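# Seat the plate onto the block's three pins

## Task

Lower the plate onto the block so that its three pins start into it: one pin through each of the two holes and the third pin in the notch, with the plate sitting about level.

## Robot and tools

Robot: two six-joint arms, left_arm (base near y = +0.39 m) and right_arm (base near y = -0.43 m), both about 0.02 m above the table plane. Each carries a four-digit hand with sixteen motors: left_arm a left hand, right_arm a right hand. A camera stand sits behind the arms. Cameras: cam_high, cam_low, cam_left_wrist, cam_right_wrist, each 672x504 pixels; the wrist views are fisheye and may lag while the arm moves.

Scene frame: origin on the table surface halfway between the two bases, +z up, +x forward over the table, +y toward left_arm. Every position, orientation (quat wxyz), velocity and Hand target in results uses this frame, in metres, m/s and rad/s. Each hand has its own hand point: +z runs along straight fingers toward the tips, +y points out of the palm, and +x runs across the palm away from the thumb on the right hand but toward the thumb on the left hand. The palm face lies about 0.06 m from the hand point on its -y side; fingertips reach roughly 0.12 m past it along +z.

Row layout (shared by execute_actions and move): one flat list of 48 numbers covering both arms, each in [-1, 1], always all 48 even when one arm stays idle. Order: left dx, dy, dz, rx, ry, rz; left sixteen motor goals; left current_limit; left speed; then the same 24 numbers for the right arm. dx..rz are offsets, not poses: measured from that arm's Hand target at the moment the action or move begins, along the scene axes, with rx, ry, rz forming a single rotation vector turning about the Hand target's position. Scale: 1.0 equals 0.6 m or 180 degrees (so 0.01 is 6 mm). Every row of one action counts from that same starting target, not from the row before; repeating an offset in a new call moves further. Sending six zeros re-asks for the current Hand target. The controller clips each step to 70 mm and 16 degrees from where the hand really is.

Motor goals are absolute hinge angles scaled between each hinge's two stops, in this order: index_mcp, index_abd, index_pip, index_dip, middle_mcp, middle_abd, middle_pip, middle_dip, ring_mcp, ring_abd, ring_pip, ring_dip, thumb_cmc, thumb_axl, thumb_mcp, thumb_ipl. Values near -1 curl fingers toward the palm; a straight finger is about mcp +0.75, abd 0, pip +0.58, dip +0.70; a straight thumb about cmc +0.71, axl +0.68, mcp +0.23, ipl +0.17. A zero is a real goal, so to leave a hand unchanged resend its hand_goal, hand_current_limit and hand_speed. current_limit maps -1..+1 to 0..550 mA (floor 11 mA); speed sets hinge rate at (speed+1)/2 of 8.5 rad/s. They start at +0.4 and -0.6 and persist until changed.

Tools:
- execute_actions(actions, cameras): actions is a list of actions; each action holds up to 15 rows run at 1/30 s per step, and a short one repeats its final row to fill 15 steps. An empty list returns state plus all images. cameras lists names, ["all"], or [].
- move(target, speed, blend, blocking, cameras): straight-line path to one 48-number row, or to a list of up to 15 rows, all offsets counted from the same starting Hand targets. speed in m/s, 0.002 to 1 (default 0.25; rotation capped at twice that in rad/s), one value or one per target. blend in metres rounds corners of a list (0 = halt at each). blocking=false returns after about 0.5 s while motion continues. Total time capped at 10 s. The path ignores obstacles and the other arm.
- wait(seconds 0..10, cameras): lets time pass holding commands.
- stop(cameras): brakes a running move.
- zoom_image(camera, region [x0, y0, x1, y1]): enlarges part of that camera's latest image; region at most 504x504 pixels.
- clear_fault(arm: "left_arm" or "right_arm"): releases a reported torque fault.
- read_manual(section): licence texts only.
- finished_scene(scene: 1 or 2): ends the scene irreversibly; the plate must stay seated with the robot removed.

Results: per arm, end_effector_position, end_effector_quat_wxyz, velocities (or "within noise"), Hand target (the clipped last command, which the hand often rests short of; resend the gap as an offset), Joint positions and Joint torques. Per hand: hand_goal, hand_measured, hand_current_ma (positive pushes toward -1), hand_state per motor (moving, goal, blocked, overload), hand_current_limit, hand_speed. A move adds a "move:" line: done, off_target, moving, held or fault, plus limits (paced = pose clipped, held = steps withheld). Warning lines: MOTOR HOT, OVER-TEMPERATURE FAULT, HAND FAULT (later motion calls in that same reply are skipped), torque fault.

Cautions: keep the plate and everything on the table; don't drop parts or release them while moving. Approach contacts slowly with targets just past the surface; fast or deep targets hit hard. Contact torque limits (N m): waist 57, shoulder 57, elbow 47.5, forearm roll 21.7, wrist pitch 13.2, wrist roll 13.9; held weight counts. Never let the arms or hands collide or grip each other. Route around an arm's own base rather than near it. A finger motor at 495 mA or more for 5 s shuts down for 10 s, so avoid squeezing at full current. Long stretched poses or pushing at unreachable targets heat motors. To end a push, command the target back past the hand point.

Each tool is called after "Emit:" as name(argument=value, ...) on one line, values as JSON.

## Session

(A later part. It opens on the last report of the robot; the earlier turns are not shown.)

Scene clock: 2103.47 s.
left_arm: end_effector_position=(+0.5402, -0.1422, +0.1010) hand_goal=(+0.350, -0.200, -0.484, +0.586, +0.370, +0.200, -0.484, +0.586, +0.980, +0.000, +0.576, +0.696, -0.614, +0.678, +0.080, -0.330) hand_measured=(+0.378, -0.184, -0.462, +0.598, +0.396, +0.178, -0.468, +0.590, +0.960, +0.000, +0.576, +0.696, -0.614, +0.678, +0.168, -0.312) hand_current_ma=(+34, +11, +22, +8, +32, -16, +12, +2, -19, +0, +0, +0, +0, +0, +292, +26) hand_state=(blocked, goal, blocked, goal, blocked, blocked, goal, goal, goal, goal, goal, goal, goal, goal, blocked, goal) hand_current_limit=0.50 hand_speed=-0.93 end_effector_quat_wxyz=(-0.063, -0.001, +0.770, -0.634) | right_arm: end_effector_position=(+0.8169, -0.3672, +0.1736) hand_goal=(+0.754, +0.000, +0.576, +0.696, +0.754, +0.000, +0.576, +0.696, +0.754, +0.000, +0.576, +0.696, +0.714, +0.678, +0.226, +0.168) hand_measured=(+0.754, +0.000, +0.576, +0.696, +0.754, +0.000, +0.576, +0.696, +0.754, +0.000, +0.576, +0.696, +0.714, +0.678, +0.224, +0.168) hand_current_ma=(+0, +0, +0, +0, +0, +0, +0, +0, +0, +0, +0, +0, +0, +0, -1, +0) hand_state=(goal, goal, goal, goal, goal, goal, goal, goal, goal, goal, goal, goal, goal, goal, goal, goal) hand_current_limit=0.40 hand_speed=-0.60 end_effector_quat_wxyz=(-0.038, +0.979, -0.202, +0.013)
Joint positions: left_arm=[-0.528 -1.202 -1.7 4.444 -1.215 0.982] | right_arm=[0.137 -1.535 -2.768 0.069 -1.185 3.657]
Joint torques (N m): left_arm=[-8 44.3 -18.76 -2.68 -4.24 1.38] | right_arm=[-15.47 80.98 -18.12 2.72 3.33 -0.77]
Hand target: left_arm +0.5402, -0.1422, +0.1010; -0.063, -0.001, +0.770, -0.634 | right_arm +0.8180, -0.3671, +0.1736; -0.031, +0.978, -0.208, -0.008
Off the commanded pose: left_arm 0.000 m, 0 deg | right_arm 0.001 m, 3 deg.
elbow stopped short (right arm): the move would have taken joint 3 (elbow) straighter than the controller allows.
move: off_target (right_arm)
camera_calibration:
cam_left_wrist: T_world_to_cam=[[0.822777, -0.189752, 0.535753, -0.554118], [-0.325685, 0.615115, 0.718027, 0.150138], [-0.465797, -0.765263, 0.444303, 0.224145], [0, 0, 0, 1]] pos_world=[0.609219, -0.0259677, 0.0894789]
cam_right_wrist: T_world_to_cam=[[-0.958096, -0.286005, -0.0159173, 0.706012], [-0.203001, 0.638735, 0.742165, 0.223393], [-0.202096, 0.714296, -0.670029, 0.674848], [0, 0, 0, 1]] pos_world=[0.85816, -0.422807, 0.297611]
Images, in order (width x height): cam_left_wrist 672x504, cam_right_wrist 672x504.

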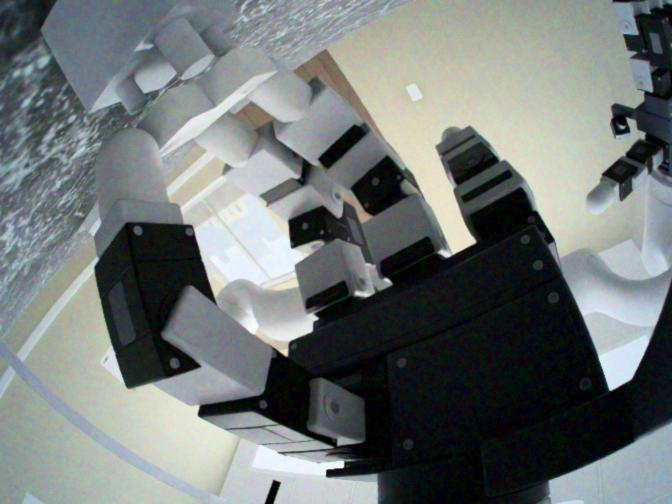

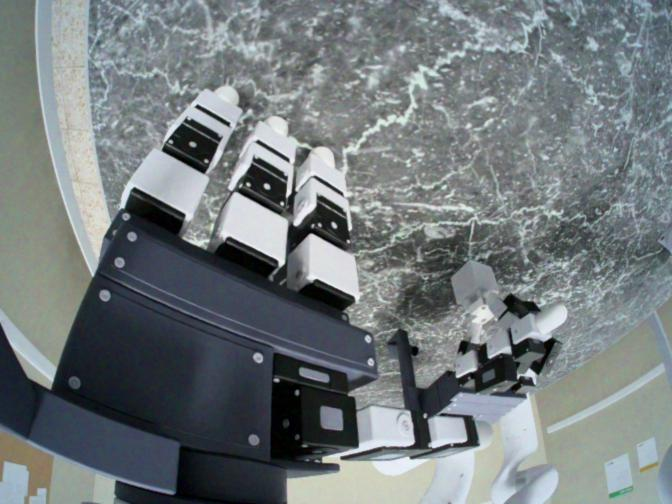

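Emit:
move(target=[[0,0,-0.0025,0,0,0, 0.35,-0.2,-0.485,0.585, 0.37,0.2,-0.485,0.585, 0.98,0,0.576,0.696, -0.614,0.678,0.08,-0.33,0.5,-0.93, 0,0,0,0,0,0, 0.754,0,0.576,0.696,0.754,0,0.576,0.696,0.754,0,0.576,0.696,0.714,0.678,0.226,0.168,0.4,-0.6]], speed=0.02, cameras=["cam_left_wrist"])

Emit:
zoom_image(camera="cam_left_wrist", region=[220, 35, 290, 95])

Emit:
zoom_image(camera="cam_left_wrist", region=[125, 25, 245, 125])

Scene clock: 2149.03 s.
left_arm: end_effector_position=(+0.5402, -0.1422, +0.0995) hand_goal=(+0.350, -0.200, -0.484, +0.586, +0.370, +0.200, -0.484, +0.586, +0.980, +0.000, +0.576, +0.696, -0.614, +0.678, +0.080, -0.330) hand_measured=(+0.378, -0.184, -0.462, +0.598, +0.396, +0.178, -0.468, +0.590, +0.960, +0.000, +0.576, +0.696, -0.614, +0.678, +0.168, -0.312) hand_current_ma=(+34, +11, +22, +8, +32, -16, +12, +2, -19, +0, +0, +0, +0, +0, +292, +26) hand_state=(blocked, goal, blocked, goal, blocked, blocked, goal, goal, goal, goal, goal, goal, goal, goal, blocked, goal) hand_current_limit=0.50 hand_speed=-0.93 end_effector_quat_wxyz=(-0.063, -0.001, +0.770, -0.634) | right_arm: end_effector_position=(+0.8169, -0.3672, +0.1736) hand_goal=(+0.754, +0.000, +0.576, +0.696, +0.754, +0.000, +0.576, +0.696, +0.754, +0.000, +0.576, +0.696, +0.714, +0.678, +0.226, +0.168) hand_measured=(+0.754, +0.000, +0.576, +0.696, +0.754, +0.000, +0.576, +0.696, +0.754, +0.000, +0.576, +0.696, +0.714, +0.678, +0.224, +0.168) hand_current_ma=(+0, +0, +0, +0, +0, +0, +0, +0, +0, +0, +0, +0, +0, +0, -1, +0) hand_state=(goal, goal, goal, goal, goal, goal, goal, goal, goal, goal, goal, goal, goal, goal, goal, goal) hand_current_limit=0.40 hand_speed=-0.60 end_effector_quat_wxyz=(-0.038, +0.979, -0.202, +0.013)
Joint positions: left_arm=[-0.528 -1.205 -1.701 4.444 -1.216 0.984] | right_arm=[0.137 -1.535 -2.768 0.069 -1.185 3.657]
Joint torques (N m): left_arm=[-8.3 44.04 -18.16 -2.58 -4.2 1.34] | right_arm=[-14.14 79.63 -18.21 2.92 3.39 -0.67]
Hand target: left_arm +0.5402, -0.1422, +0.0995; -0.063, -0.001, +0.770, -0.634 | right_arm +0.8180, -0.3671, +0.1736; -0.031, +0.978, -0.208, -0.008
Off the commanded pose: left_arm 0.000 m, 0 deg | right_arm 0.001 m, 3 deg.
elbow stopped short (right arm): the move would have taken joint 3 (elbow) straighter than the controller allows.
move: off_target (right_arm)
camera_calibration:
cam_left_wrist: T_world_to_cam=[[0.822777, -0.189752, 0.535753, -0.553314], [-0.325685, 0.615115, 0.718027, 0.151215], [-0.465797, -0.765263, 0.444303, 0.224811], [0, 0, 0, 1]] pos_world=[0.609219, -0.0259677, 0.0879789]
Images, in order (width x height): cam_left_wrist 672x504.

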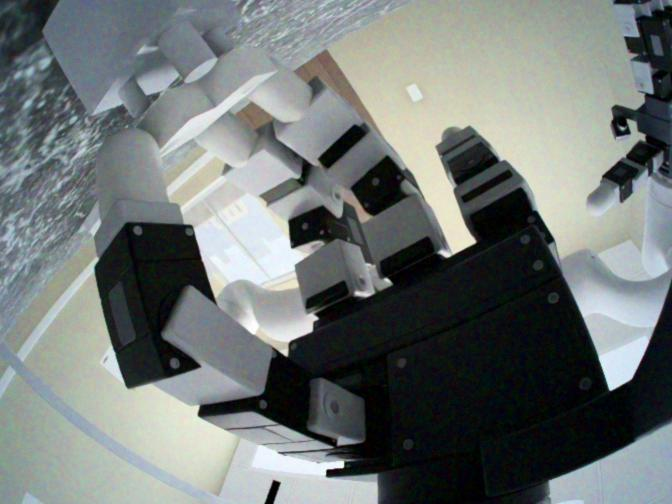

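Scaled by 7.200 from the camera's 672x504 image, which has a finer 960x720 frame.

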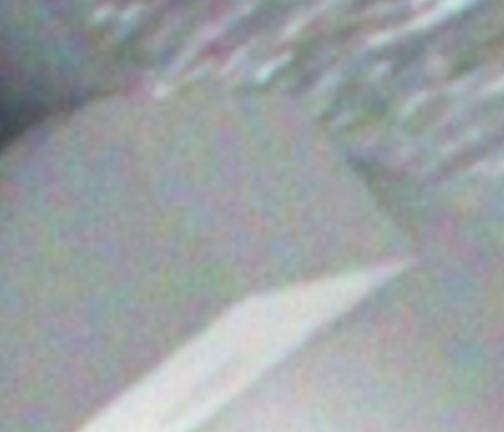

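Scaled by 4.200 from the camera's 672x504 image, which has a finer 960x720 frame.

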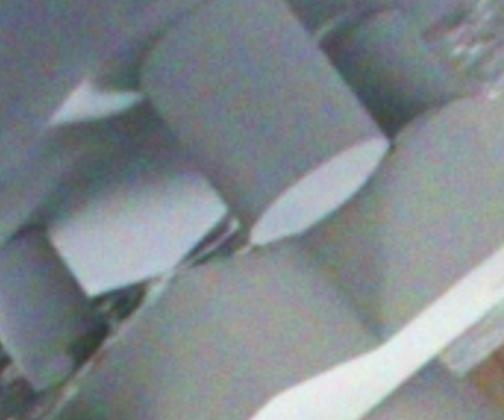

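Emit:
move(target=[[0,0,-0.0025,0,0,0, 0.35,-0.2,-0.485,0.585, 0.37,0.2,-0.485,0.585, 0.98,0,0.576,0.696, -0.614,0.678,0.08,-0.33,0.5,-0.93, 0,0,0,0,0,0, 0.754,0,0.576,0.696,0.754,0,0.576,0.696,0.754,0,0.576,0.696,0.714,0.678,0.226,0.168,0.4,-0.6]], speed=0.02, cameras=["cam_left_wrist", "cam_right_wrist"])

Emit:
zoom_image(camera="cam_left_wrist", region=[220, 35, 290, 95])

Emit:
zoom_image(camera="cam_left_wrist", region=[125, 25, 245, 125])

Emit:
zoom_image(camera="cam_right_wrist", region=[460, 275, 500, 335])

Scene clock: 2154.30 s.
left_arm: end_effector_position=(+0.5402, -0.1422, +0.0980) hand_goal=(+0.350, -0.200, -0.484, +0.586, +0.370, +0.200, -0.484, +0.586, +0.980, +0.000, +0.576, +0.696, -0.614, +0.678, +0.080, -0.330) hand_measured=(+0.378, -0.184, -0.462, +0.598, +0.396, +0.178, -0.468, +0.590, +0.960, +0.000, +0.576, +0.696, -0.614, +0.678, +0.168, -0.312) hand_current_ma=(+34, +11, +22, +8, +32, -16, +12, +2, -19, +0, +0, +0, +0, +0, +292, +26) hand_state=(blocked, goal, blocked, goal, blocked, blocked, goal, goal, goal, goal, goal, goal, goal, goal, blocked, goal) hand_current_limit=0.50 hand_speed=-0.93 end_effector_quat_wxyz=(-0.063, -0.001, +0.770, -0.634) | right_arm: end_effector_position=(+0.8169, -0.3672, +0.1736) hand_goal=(+0.754, +0.000, +0.576, +0.696, +0.754, +0.000, +0.576, +0.696, +0.754, +0.000, +0.576, +0.696, +0.714, +0.678, +0.226, +0.168) hand_measured=(+0.754, +0.000, +0.576, +0.696, +0.754, +0.000, +0.576, +0.696, +0.754, +0.000, +0.576, +0.696, +0.714, +0.678, +0.224, +0.168) hand_current_ma=(+0, +0, +0, +0, +0, +0, +0, +0, +0, +0, +0, +0, +0, +0, -1, +0) hand_state=(goal, goal, goal, goal, goal, goal, goal, goal, goal, goal, goal, goal, goal, goal, goal, goal) hand_current_limit=0.40 hand_speed=-0.60 end_effector_quat_wxyz=(-0.038, +0.979, -0.202, +0.013)
Joint positions: left_arm=[-0.528 -1.208 -1.703 4.443 -1.216 0.985] | right_arm=[0.137 -1.535 -2.768 0.069 -1.185 3.657]
Joint torques (N m): left_arm=[-7.79 44.34 -18.49 -2.71 -4.25 1.38] | right_arm=[-14.17 80.17 -17.35 3.11 3.21 -0.82]
Hand target: left_arm +0.5402, -0.1422, +0.0980; -0.063, -0.001, +0.770, -0.634 | right_arm +0.8180, -0.3671, +0.1736; -0.031, +0.978, -0.208, -0.008
Off the commanded pose: left_arm 0.000 m, 0 deg | right_arm 0.001 m, 3 deg.
elbow stopped short (right arm): the move would have taken joint 3 (elbow) straighter than the controller allows.
move: off_target (right_arm)
camera_calibration:
cam_left_wrist: T_world_to_cam=[[0.822777, -0.189752, 0.535753, -0.552511], [-0.325685, 0.615115, 0.718027, 0.152293], [-0.465797, -0.765263, 0.444303, 0.225477], [0, 0, 0, 1]] pos_world=[0.609219, -0.0259677, 0.0864789]
cam_right_wrist: T_world_to_cam=[[-0.958096, -0.286005, -0.0159173, 0.706012], [-0.203001, 0.638735, 0.742165, 0.223393], [-0.202096, 0.714296, -0.670029, 0.674848], [0, 0, 0, 1]] pos_world=[0.85816, -0.422807, 0.297611]
Images, in order (width x height): cam_left_wrist 672x504, cam_right_wrist 672x504.

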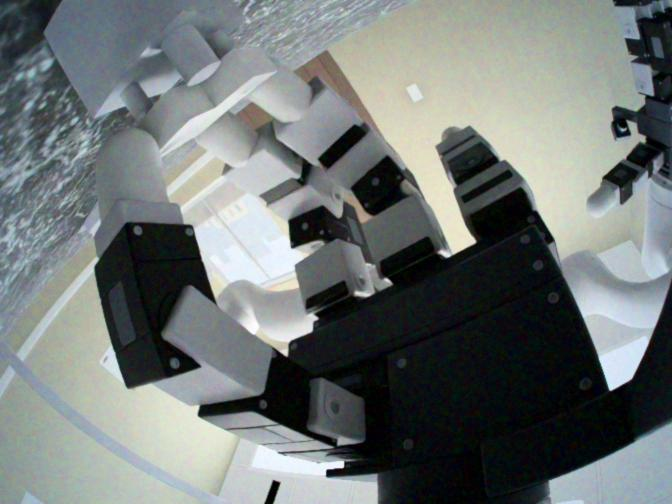

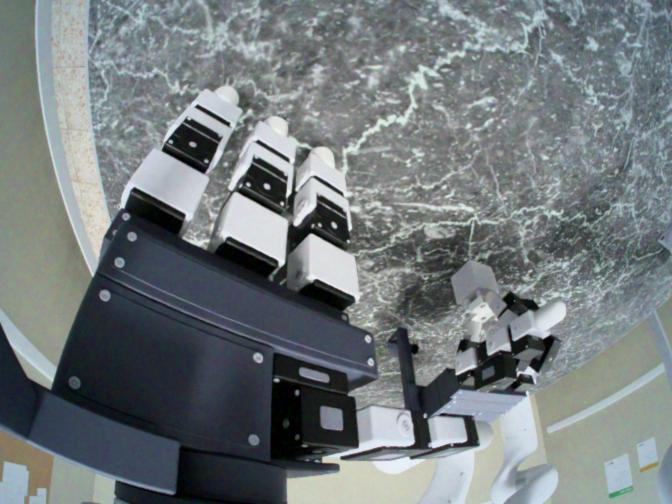

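Scaled by 7.200 from the camera's 672x504 image, which has a finer 960x720 frame.

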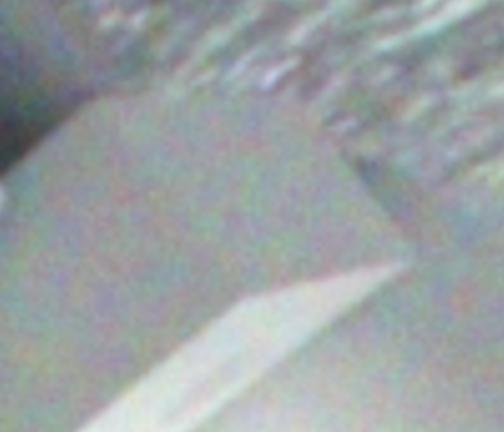

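Scaled by 4.200 from the camera's 672x504 image, which has a finer 960x720 frame.

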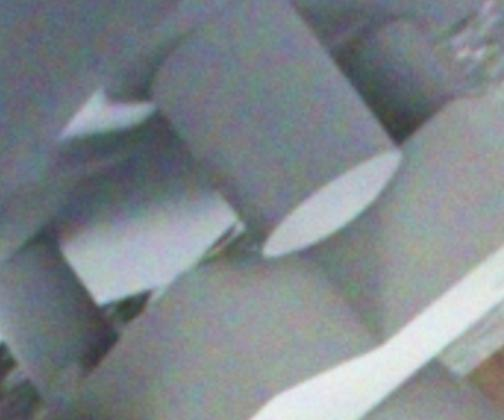

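Scaled by 8.400 from the camera's 672x504 image, which has a finer 960x720 frame.

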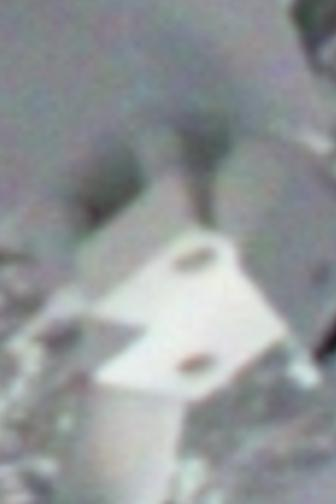

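Emit:
zoom_image(camera="cam_left_wrist", region=[105, 65, 165, 125])

Emit:
zoom_image(camera="cam_left_wrist", region=[190, 15, 250, 75])

Emit:
zoom_image(camera="cam_left_wrist", region=[145, 115, 195, 165])

Emit:
zoom_image(camera="cam_left_wrist", region=[165, 50, 225, 110])

Scaled by 8.400 from the camera's 672x504 image, which has a finer 960x720 frame.

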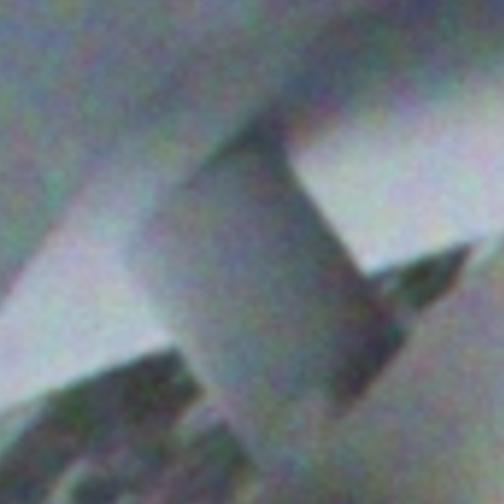

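Scaled by 8.400 from the camera's 672x504 image, which has a finer 960x720 frame.

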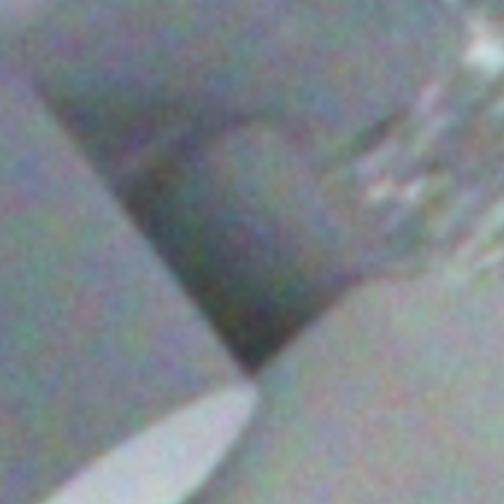

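Scaled by 10.080 from the camera's 672x504 image, which has a finer 960x720 frame.

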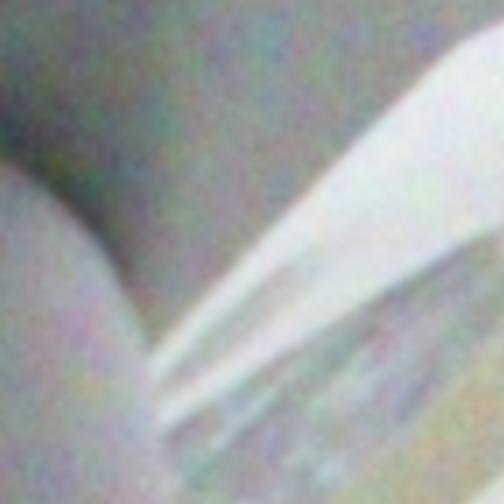

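Scaled by 8.400 from the camera's 672x504 image, which has a finer 960x720 frame.

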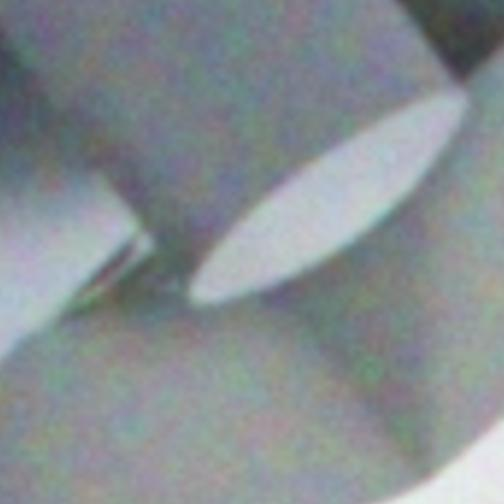

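Emit:
zoom_image(camera="cam_left_wrist", region=[225, 65, 275, 115])

Emit:
zoom_image(camera="cam_right_wrist", region=[464, 280, 499, 325])

Scaled by 10.080 from the camera's 672x504 image, which has a finer 960x720 frame.

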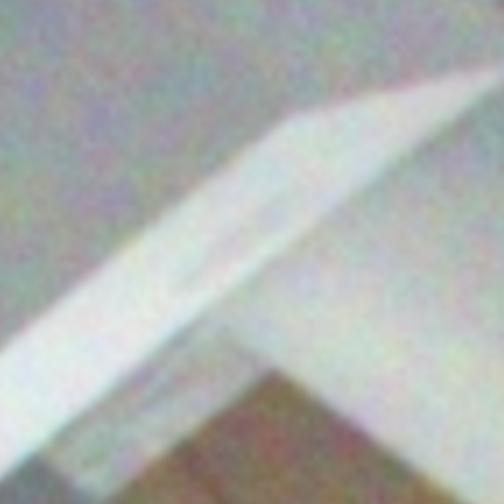

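Scaled by 11.200 from the camera's 672x504 image, which has a finer 960x720 frame.

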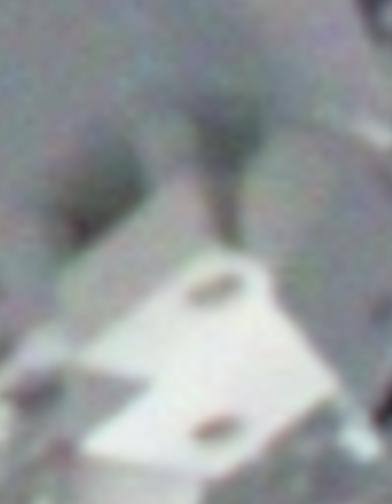

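Emit:
move(target=[[0.0013,-0.0005,0,0,0,0.0067, 0.35,-0.2,-0.485,0.585, 0.37,0.2,-0.485,0.585, 0.98,0,0.576,0.696, -0.614,0.678,0.08,-0.33,0.5,-0.93, 0,0,0,0,0,0, 0.754,0,0.576,0.696,0.754,0,0.576,0.696,0.754,0,0.576,0.696,0.714,0.678,0.226,0.168,0.4,-0.6],[0.0013,-0.0005,-0.0033,0,0,0.0067, 0.35,-0.2,-0.485,0.585, 0.37,0.2,-0.485,0.585, 0.98,0,0.576,0.696, -0.614,0.678,0.08,-0.33,0.5,-0.93, 0,0,0,0,0,0, 0.754,0,0.576,0.696,0.754,0,0.576,0.696,0.754,0,0.576,0.696,0.714,0.678,0.226,0.168,0.4,-0.6]], speed=0.02, cameras=["cam_left_wrist", "cam_right_wrist"])

Emit:
zoom_image(camera="cam_left_wrist", region=[225, 65, 275, 115])

Emit:
zoom_image(camera="cam_left_wrist", region=[125, 25, 245, 125])

Emit:
zoom_image(camera="cam_right_wrist", region=[464, 280, 499, 325])

Scene clock: 2184.73 s.
left_arm: end_effector_position=(+0.5410, -0.1424, +0.0960) hand_goal=(+0.350, -0.200, -0.484, +0.586, +0.370, +0.200, -0.484, +0.586, +0.980, +0.000, +0.576, +0.696, -0.614, +0.678, +0.080, -0.330) hand_measured=(+0.378, -0.184, -0.462, +0.598, +0.396, +0.178, -0.468, +0.590, +0.960, +0.000, +0.576, +0.696, -0.614, +0.678, +0.168, -0.312) hand_current_ma=(+34, +11, +22, +8, +32, -16, +12, +2, -19, +0, +0, +0, +0, +0, +292, +26) hand_state=(blocked, goal, blocked, goal, blocked, blocked, goal, goal, goal, goal, goal, goal, goal, goal, blocked, goal) hand_current_limit=0.50 hand_speed=-0.93 end_effector_quat_wxyz=(-0.056, -0.010, +0.771, -0.635) | right_arm: end_effector_position=(+0.8169, -0.3672, +0.1736) hand_goal=(+0.754, +0.000, +0.576, +0.696, +0.754, +0.000, +0.576, +0.696, +0.754, +0.000, +0.576, +0.696, +0.714, +0.678, +0.226, +0.168) hand_measured=(+0.754, +0.000, +0.576, +0.696, +0.754, +0.000, +0.576, +0.696, +0.754, +0.000, +0.576, +0.696, +0.714, +0.678, +0.224, +0.168) hand_current_ma=(+0, +0, +0, +0, +0, +0, +0, +0, +0, +0, +0, +0, +0, +0, -1, +0) hand_state=(goal, goal, goal, goal, goal, goal, goal, goal, goal, goal, goal, goal, goal, goal, goal, goal) hand_current_limit=0.40 hand_speed=-0.60 end_effector_quat_wxyz=(-0.038, +0.979, -0.202, +0.013)
Joint positions: left_arm=[-0.53 -1.205 -1.69 4.419 -1.208 0.998] | right_arm=[0.137 -1.535 -2.768 0.069 -1.185 3.657]
Joint torques (N m): left_arm=[-7.61 43.98 -18.31 -6.91 -2.72 1.56] | right_arm=[-14.67 79.74 -17.55 2.71 3.33 -0.46]
Hand target: left_arm +0.5410, -0.1425, +0.0960; -0.056, -0.009, +0.770, -0.635 | right_arm +0.8180, -0.3671, +0.1736; -0.031, +0.978, -0.208, -0.008
Off the commanded pose: left_arm 0.000 m, 0 deg | right_arm 0.001 m, 3 deg.
elbow stopped short (right arm): the move would have taken joint 3 (elbow) straighter than the controller allows.
move: off_target (right_arm)
camera_calibration:
cam_left_wrist: T_world_to_cam=[[0.826636, -0.172425, 0.53567, -0.551765], [-0.338686, 0.607753, 0.718281, 0.160095], [-0.449405, -0.775181, 0.443993, 0.216204], [0, 0, 0, 1]] pos_world=[0.607494, -0.0248394, 0.0845775]
cam_right_wrist: T_world_to_cam=[[-0.958096, -0.286005, -0.0159173, 0.706012], [-0.203001, 0.638735, 0.742165, 0.223393], [-0.202096, 0.714296, -0.670029, 0.674848], [0, 0, 0, 1]] pos_world=[0.85816, -0.422807, 0.297611]
Images, in order (width x height): cam_left_wrist 672x504, cam_right_wrist 672x504.

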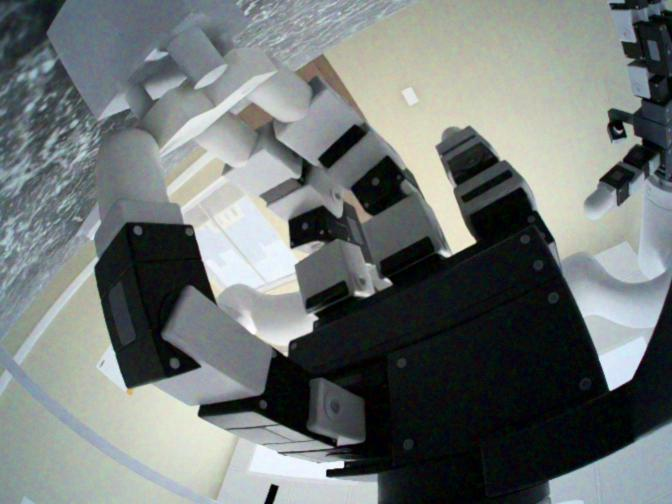

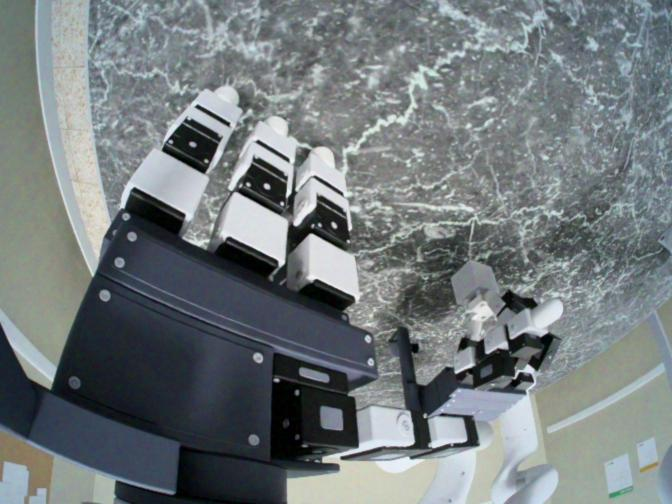

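Scaled by 10.080 from the camera's 672x504 image, which has a finer 960x720 frame.

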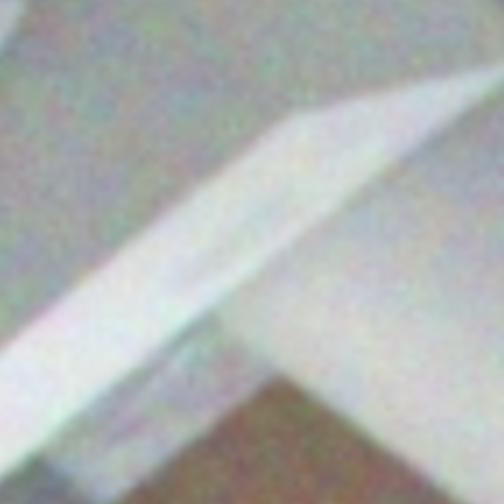

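Scaled by 4.200 from the camera's 672x504 image, which has a finer 960x720 frame.

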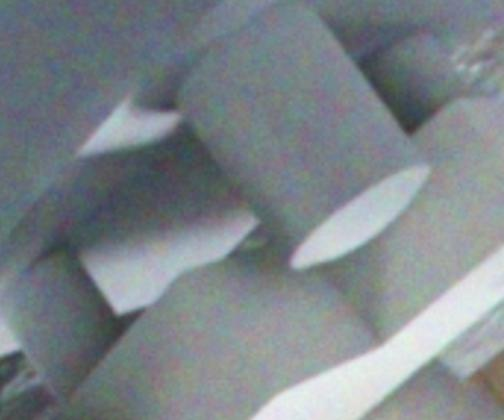

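Scaled by 11.200 from the camera's 672x504 image, which has a finer 960x720 frame.

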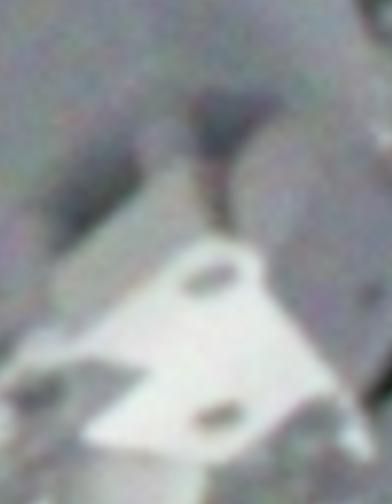

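Emit:
move(target=[[0,0,-0.0025,0,0,0, 0.35,-0.2,-0.485,0.585, 0.37,0.2,-0.485,0.585, 0.98,0,0.576,0.696, -0.614,0.678,0.08,-0.33,0.5,-0.93, 0,0,0,0,0,0, 0.754,0,0.576,0.696,0.754,0,0.576,0.696,0.754,0,0.576,0.696,0.714,0.678,0.226,0.168,0.4,-0.6]], speed=0.02, cameras=["cam_left_wrist", "cam_right_wrist"])

Emit:
zoom_image(camera="cam_left_wrist", region=[125, 25, 245, 125])

Emit:
zoom_image(camera="cam_left_wrist", region=[220, 35, 290, 95])

Emit:
zoom_image(camera="cam_left_wrist", region=[105, 65, 165, 125])

Emit:
zoom_image(camera="cam_left_wrist", region=[190, 15, 250, 75])

Emit:
zoom_image(camera="cam_right_wrist", region=[464, 280, 499, 325])

Scene clock: 2191.77 s.
left_arm: end_effector_position=(+0.5410, -0.1425, +0.0945) hand_goal=(+0.350, -0.200, -0.484, +0.586, +0.370, +0.200, -0.484, +0.586, +0.980, +0.000, +0.576, +0.696, -0.614, +0.678, +0.080, -0.330) hand_measured=(+0.378, -0.184, -0.462, +0.598, +0.396, +0.178, -0.468, +0.590, +0.960, +0.000, +0.576, +0.696, -0.614, +0.678, +0.168, -0.312) hand_current_ma=(+34, +11, +22, +8, +32, -16, +12, +2, -19, +0, +0, +0, +0, +0, +292, +26) hand_state=(blocked, goal, blocked, goal, blocked, blocked, goal, goal, goal, goal, goal, goal, goal, goal, blocked, goal) hand_current_limit=0.50 hand_speed=-0.93 end_effector_quat_wxyz=(-0.056, -0.009, +0.770, -0.635) | right_arm: end_effector_position=(+0.8169, -0.3672, +0.1736) hand_goal=(+0.754, +0.000, +0.576, +0.696, +0.754, +0.000, +0.576, +0.696, +0.754, +0.000, +0.576, +0.696, +0.714, +0.678, +0.226, +0.168) hand_measured=(+0.754, +0.000, +0.576, +0.696, +0.754, +0.000, +0.576, +0.696, +0.754, +0.000, +0.576, +0.696, +0.714, +0.678, +0.224, +0.168) hand_current_ma=(+0, +0, +0, +0, +0, +0, +0, +0, +0, +0, +0, +0, +0, +0, -1, +0) hand_state=(goal, goal, goal, goal, goal, goal, goal, goal, goal, goal, goal, goal, goal, goal, goal, goal) hand_current_limit=0.40 hand_speed=-0.60 end_effector_quat_wxyz=(-0.038, +0.979, -0.202, +0.013)
Joint positions: left_arm=[-0.53 -1.208 -1.692 4.418 -1.209 0.999] | right_arm=[0.137 -1.535 -2.768 0.069 -1.185 3.657]
Joint torques (N m): left_arm=[-8.15 41.91 -17.67 -6.59 -3.98 1.61] | right_arm=[-14.81 82.05 -18.25 3.49 3.31 -0.51]
Hand target: left_arm +0.5410, -0.1425, +0.0945; -0.056, -0.009, +0.770, -0.635 | right_arm +0.8180, -0.3671, +0.1736; -0.031, +0.978, -0.208, -0.008
Off the commanded pose: left_arm 0.000 m, 0 deg | right_arm 0.001 m, 3 deg.
elbow stopped short (right arm): the move would have taken joint 3 (elbow) straighter than the controller allows.
move: off_target (right_arm)
camera_calibration:
cam_left_wrist: T_world_to_cam=[[0.826578, -0.172329, 0.53579, -0.550934], [-0.338579, 0.6082, 0.717953, 0.161145], [-0.449592, -0.774852, 0.444378, 0.216957], [0, 0, 0, 1]] pos_world=[0.607493, -0.0248406, 0.0830792]
cam_right_wrist: T_world_to_cam=[[-0.958096, -0.286005, -0.0159173, 0.706012], [-0.203001, 0.638735, 0.742165, 0.223393], [-0.202096, 0.714296, -0.670029, 0.674848], [0, 0, 0, 1]] pos_world=[0.85816, -0.422807, 0.297611]
Images, in order (width x height): cam_left_wrist 672x504, cam_right_wrist 672x504.

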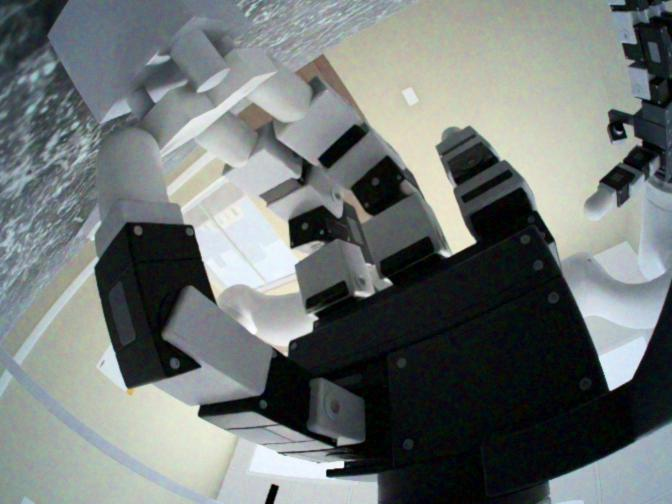

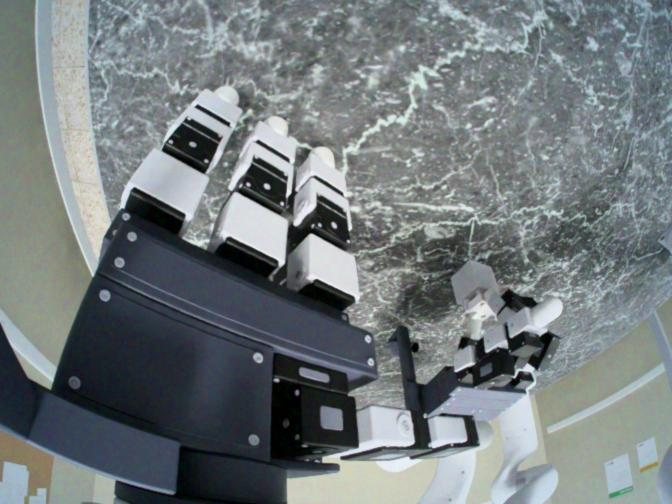

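Scaled by 4.200 from the camera's 672x504 image, which has a finer 960x720 frame.

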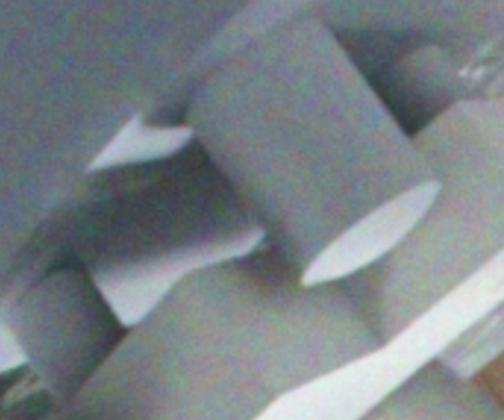

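Scaled by 7.200 from the camera's 672x504 image, which has a finer 960x720 frame.

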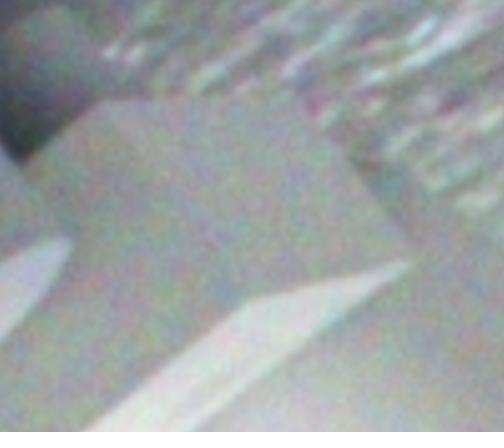

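Scaled by 8.400 from the camera's 672x504 image, which has a finer 960x720 frame.

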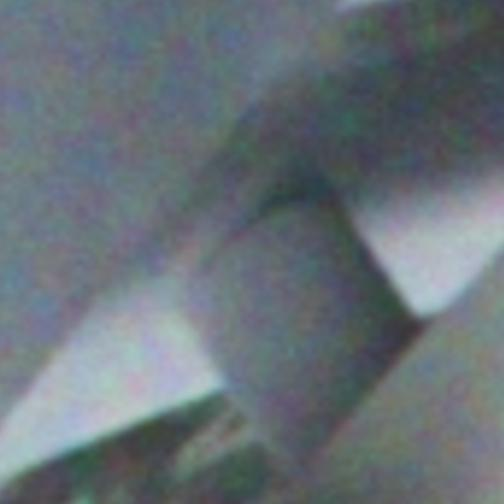

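Scaled by 8.400 from the camera's 672x504 image, which has a finer 960x720 frame.

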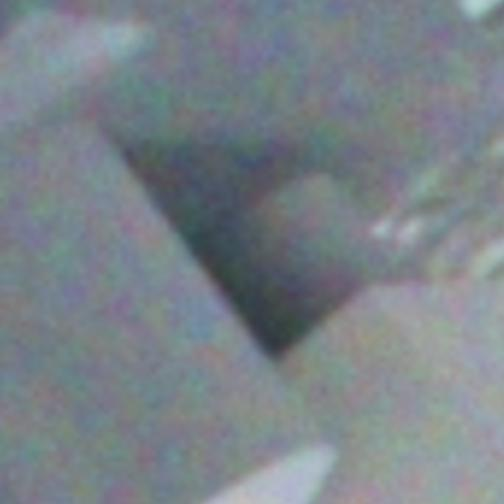

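Scaled by 11.200 from the camera's 672x504 image, which has a finer 960x720 frame.

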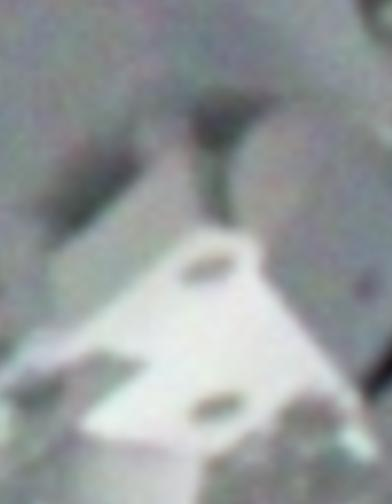

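Emit:
move(target=[[0.0008,-0.0005,0,0,0,0, 0.35,-0.2,-0.485,0.585, 0.37,0.2,-0.485,0.585, 0.98,0,0.576,0.696, -0.614,0.678,0.08,-0.33,0.5,-0.93, 0,0,0,0,0,0, 0.754,0,0.576,0.696,0.754,0,0.576,0.696,0.754,0,0.576,0.696,0.714,0.678,0.226,0.168,0.4,-0.6],[0.0008,-0.0005,-0.0017,0,0,0, 0.35,-0.2,-0.485,0.585, 0.37,0.2,-0.485,0.585, 0.98,0,0.576,0.696, -0.614,0.678,0.08,-0.33,0.5,-0.93, 0,0,0,0,0,0, 0.754,0,0.576,0.696,0.754,0,0.576,0.696,0.754,0,0.576,0.696,0.714,0.678,0.226,0.168,0.4,-0.6]], speed=0.02, cameras=["cam_left_wrist"])

Emit:
zoom_image(camera="cam_left_wrist", region=[220, 35, 290, 95])

Emit:
zoom_image(camera="cam_left_wrist", region=[105, 65, 165, 125])

Emit:
zoom_image(camera="cam_left_wrist", region=[190, 15, 250, 75])

Scene clock: 2206.97 s.
left_arm: end_effector_position=(+0.5414, -0.1428, +0.0935) hand_goal=(+0.350, -0.200, -0.484, +0.586, +0.370, +0.200, -0.484, +0.586, +0.980, +0.000, +0.576, +0.696, -0.614, +0.678, +0.080, -0.330) hand_measured=(+0.378, -0.182, -0.460, +0.598, +0.396, +0.178, -0.468, +0.590, +0.960, +0.000, +0.576, +0.696, -0.614, +0.678, +0.168, -0.312) hand_current_ma=(+36, +12, +23, +8, +32, -17, +12, +2, -19, +0, +0, +0, +0, +0, +287, +26) hand_state=(blocked, goal, blocked, goal, blocked, blocked, goal, goal, goal, goal, goal, goal, goal, goal, blocked, goal) hand_current_limit=0.50 hand_speed=-0.93 end_effector_quat_wxyz=(-0.057, -0.009, +0.771, -0.635) | right_arm: end_effector_position=(+0.8169, -0.3672, +0.1736) hand_goal=(+0.754, +0.000, +0.576, +0.696, +0.754, +0.000, +0.576, +0.696, +0.754, +0.000, +0.576, +0.696, +0.714, +0.678, +0.226, +0.168) hand_measured=(+0.754, +0.000, +0.576, +0.696, +0.754, +0.000, +0.576, +0.696, +0.754, +0.000, +0.576, +0.696, +0.714, +0.678, +0.224, +0.168) hand_current_ma=(+0, +0, +0, +0, +0, +0, +0, +0, +0, +0, +0, +0, +0, +0, -1, +0) hand_state=(goal, goal, goal, goal, goal, goal, goal, goal, goal, goal, goal, goal, goal, goal, goal, goal) hand_current_limit=0.40 hand_speed=-0.60 end_effector_quat_wxyz=(-0.038, +0.979, -0.202, +0.013)
Joint positions: left_arm=[-0.53 -1.211 -1.696 4.419 -1.208 0.999] | right_arm=[0.137 -1.535 -2.768 0.069 -1.185 3.657]
Joint torques (N m): left_arm=[-8.56 39.83 -17.54 -2.61 -0.01 1.34] | right_arm=[-13.04 78.82 -17.36 2.99 3.51 -0.63]
Hand target: left_arm +0.5415, -0.1428, +0.0935; -0.056, -0.009, +0.770, -0.635 | right_arm +0.8180, -0.3671, +0.1736; -0.031, +0.978, -0.208, -0.008
Off the commanded pose: left_arm 0.000 m, 0 deg | right_arm 0.001 m, 3 deg.
elbow stopped short (right arm): the move would have taken joint 3 (elbow) straighter than the controller allows.
move: off_target (right_arm)
camera_calibration:
cam_left_wrist: T_world_to_cam=[[0.826687, -0.172529, 0.535559, -0.550861], [-0.33842, 0.607955, 0.718235, 0.162161], [-0.449512, -0.774999, 0.444201, 0.217402], [0, 0, 0, 1]] pos_world=[0.607992, -0.0251392, 0.0819787]
Images, in order (width x height): cam_left_wrist 672x504.

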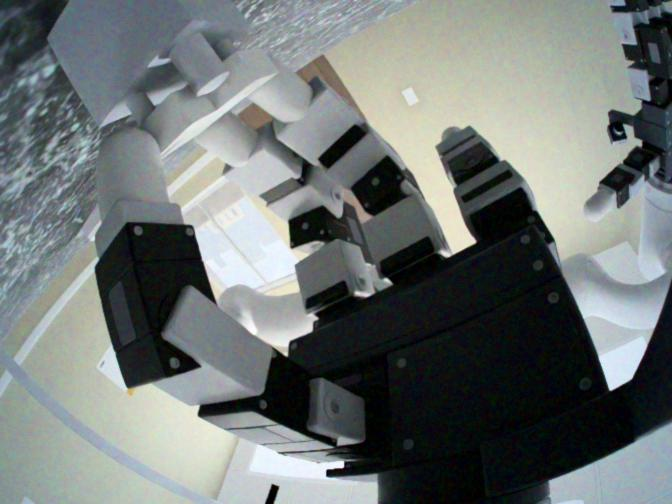

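Scaled by 7.200 from the camera's 672x504 image, which has a finer 960x720 frame.

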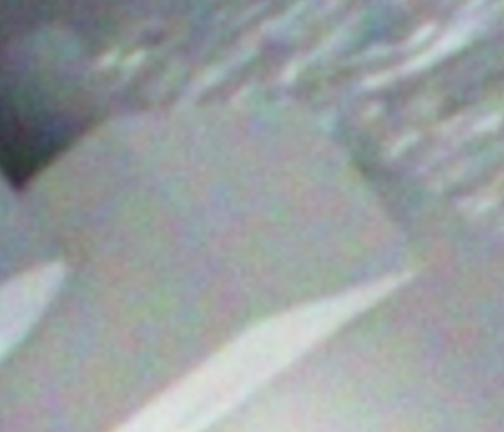

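Scaled by 8.400 from the camera's 672x504 image, which has a finer 960x720 frame.

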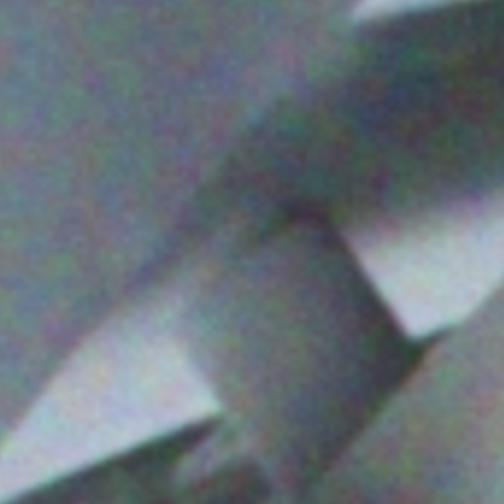

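Scaled by 8.400 from the camera's 672x504 image, which has a finer 960x720 frame.

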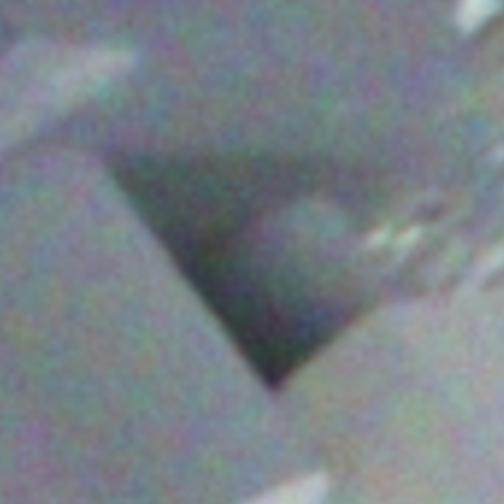

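Emit:
zoom_image(camera="cam_left_wrist", region=[150, 95, 220, 165])

Emit:
zoom_image(camera="cam_left_wrist", region=[225, 65, 275, 115])

Scaled by 7.200 from the camera's 672x504 image, which has a finer 960x720 frame.

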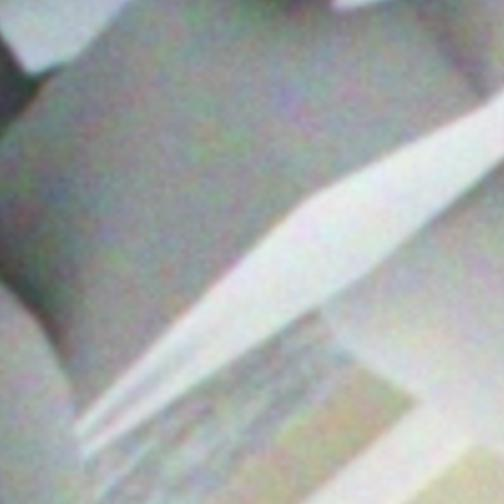

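Scaled by 10.080 from the camera's 672x504 image, which has a finer 960x720 frame.

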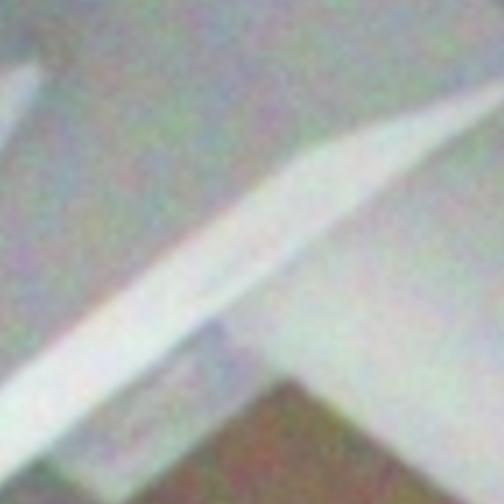

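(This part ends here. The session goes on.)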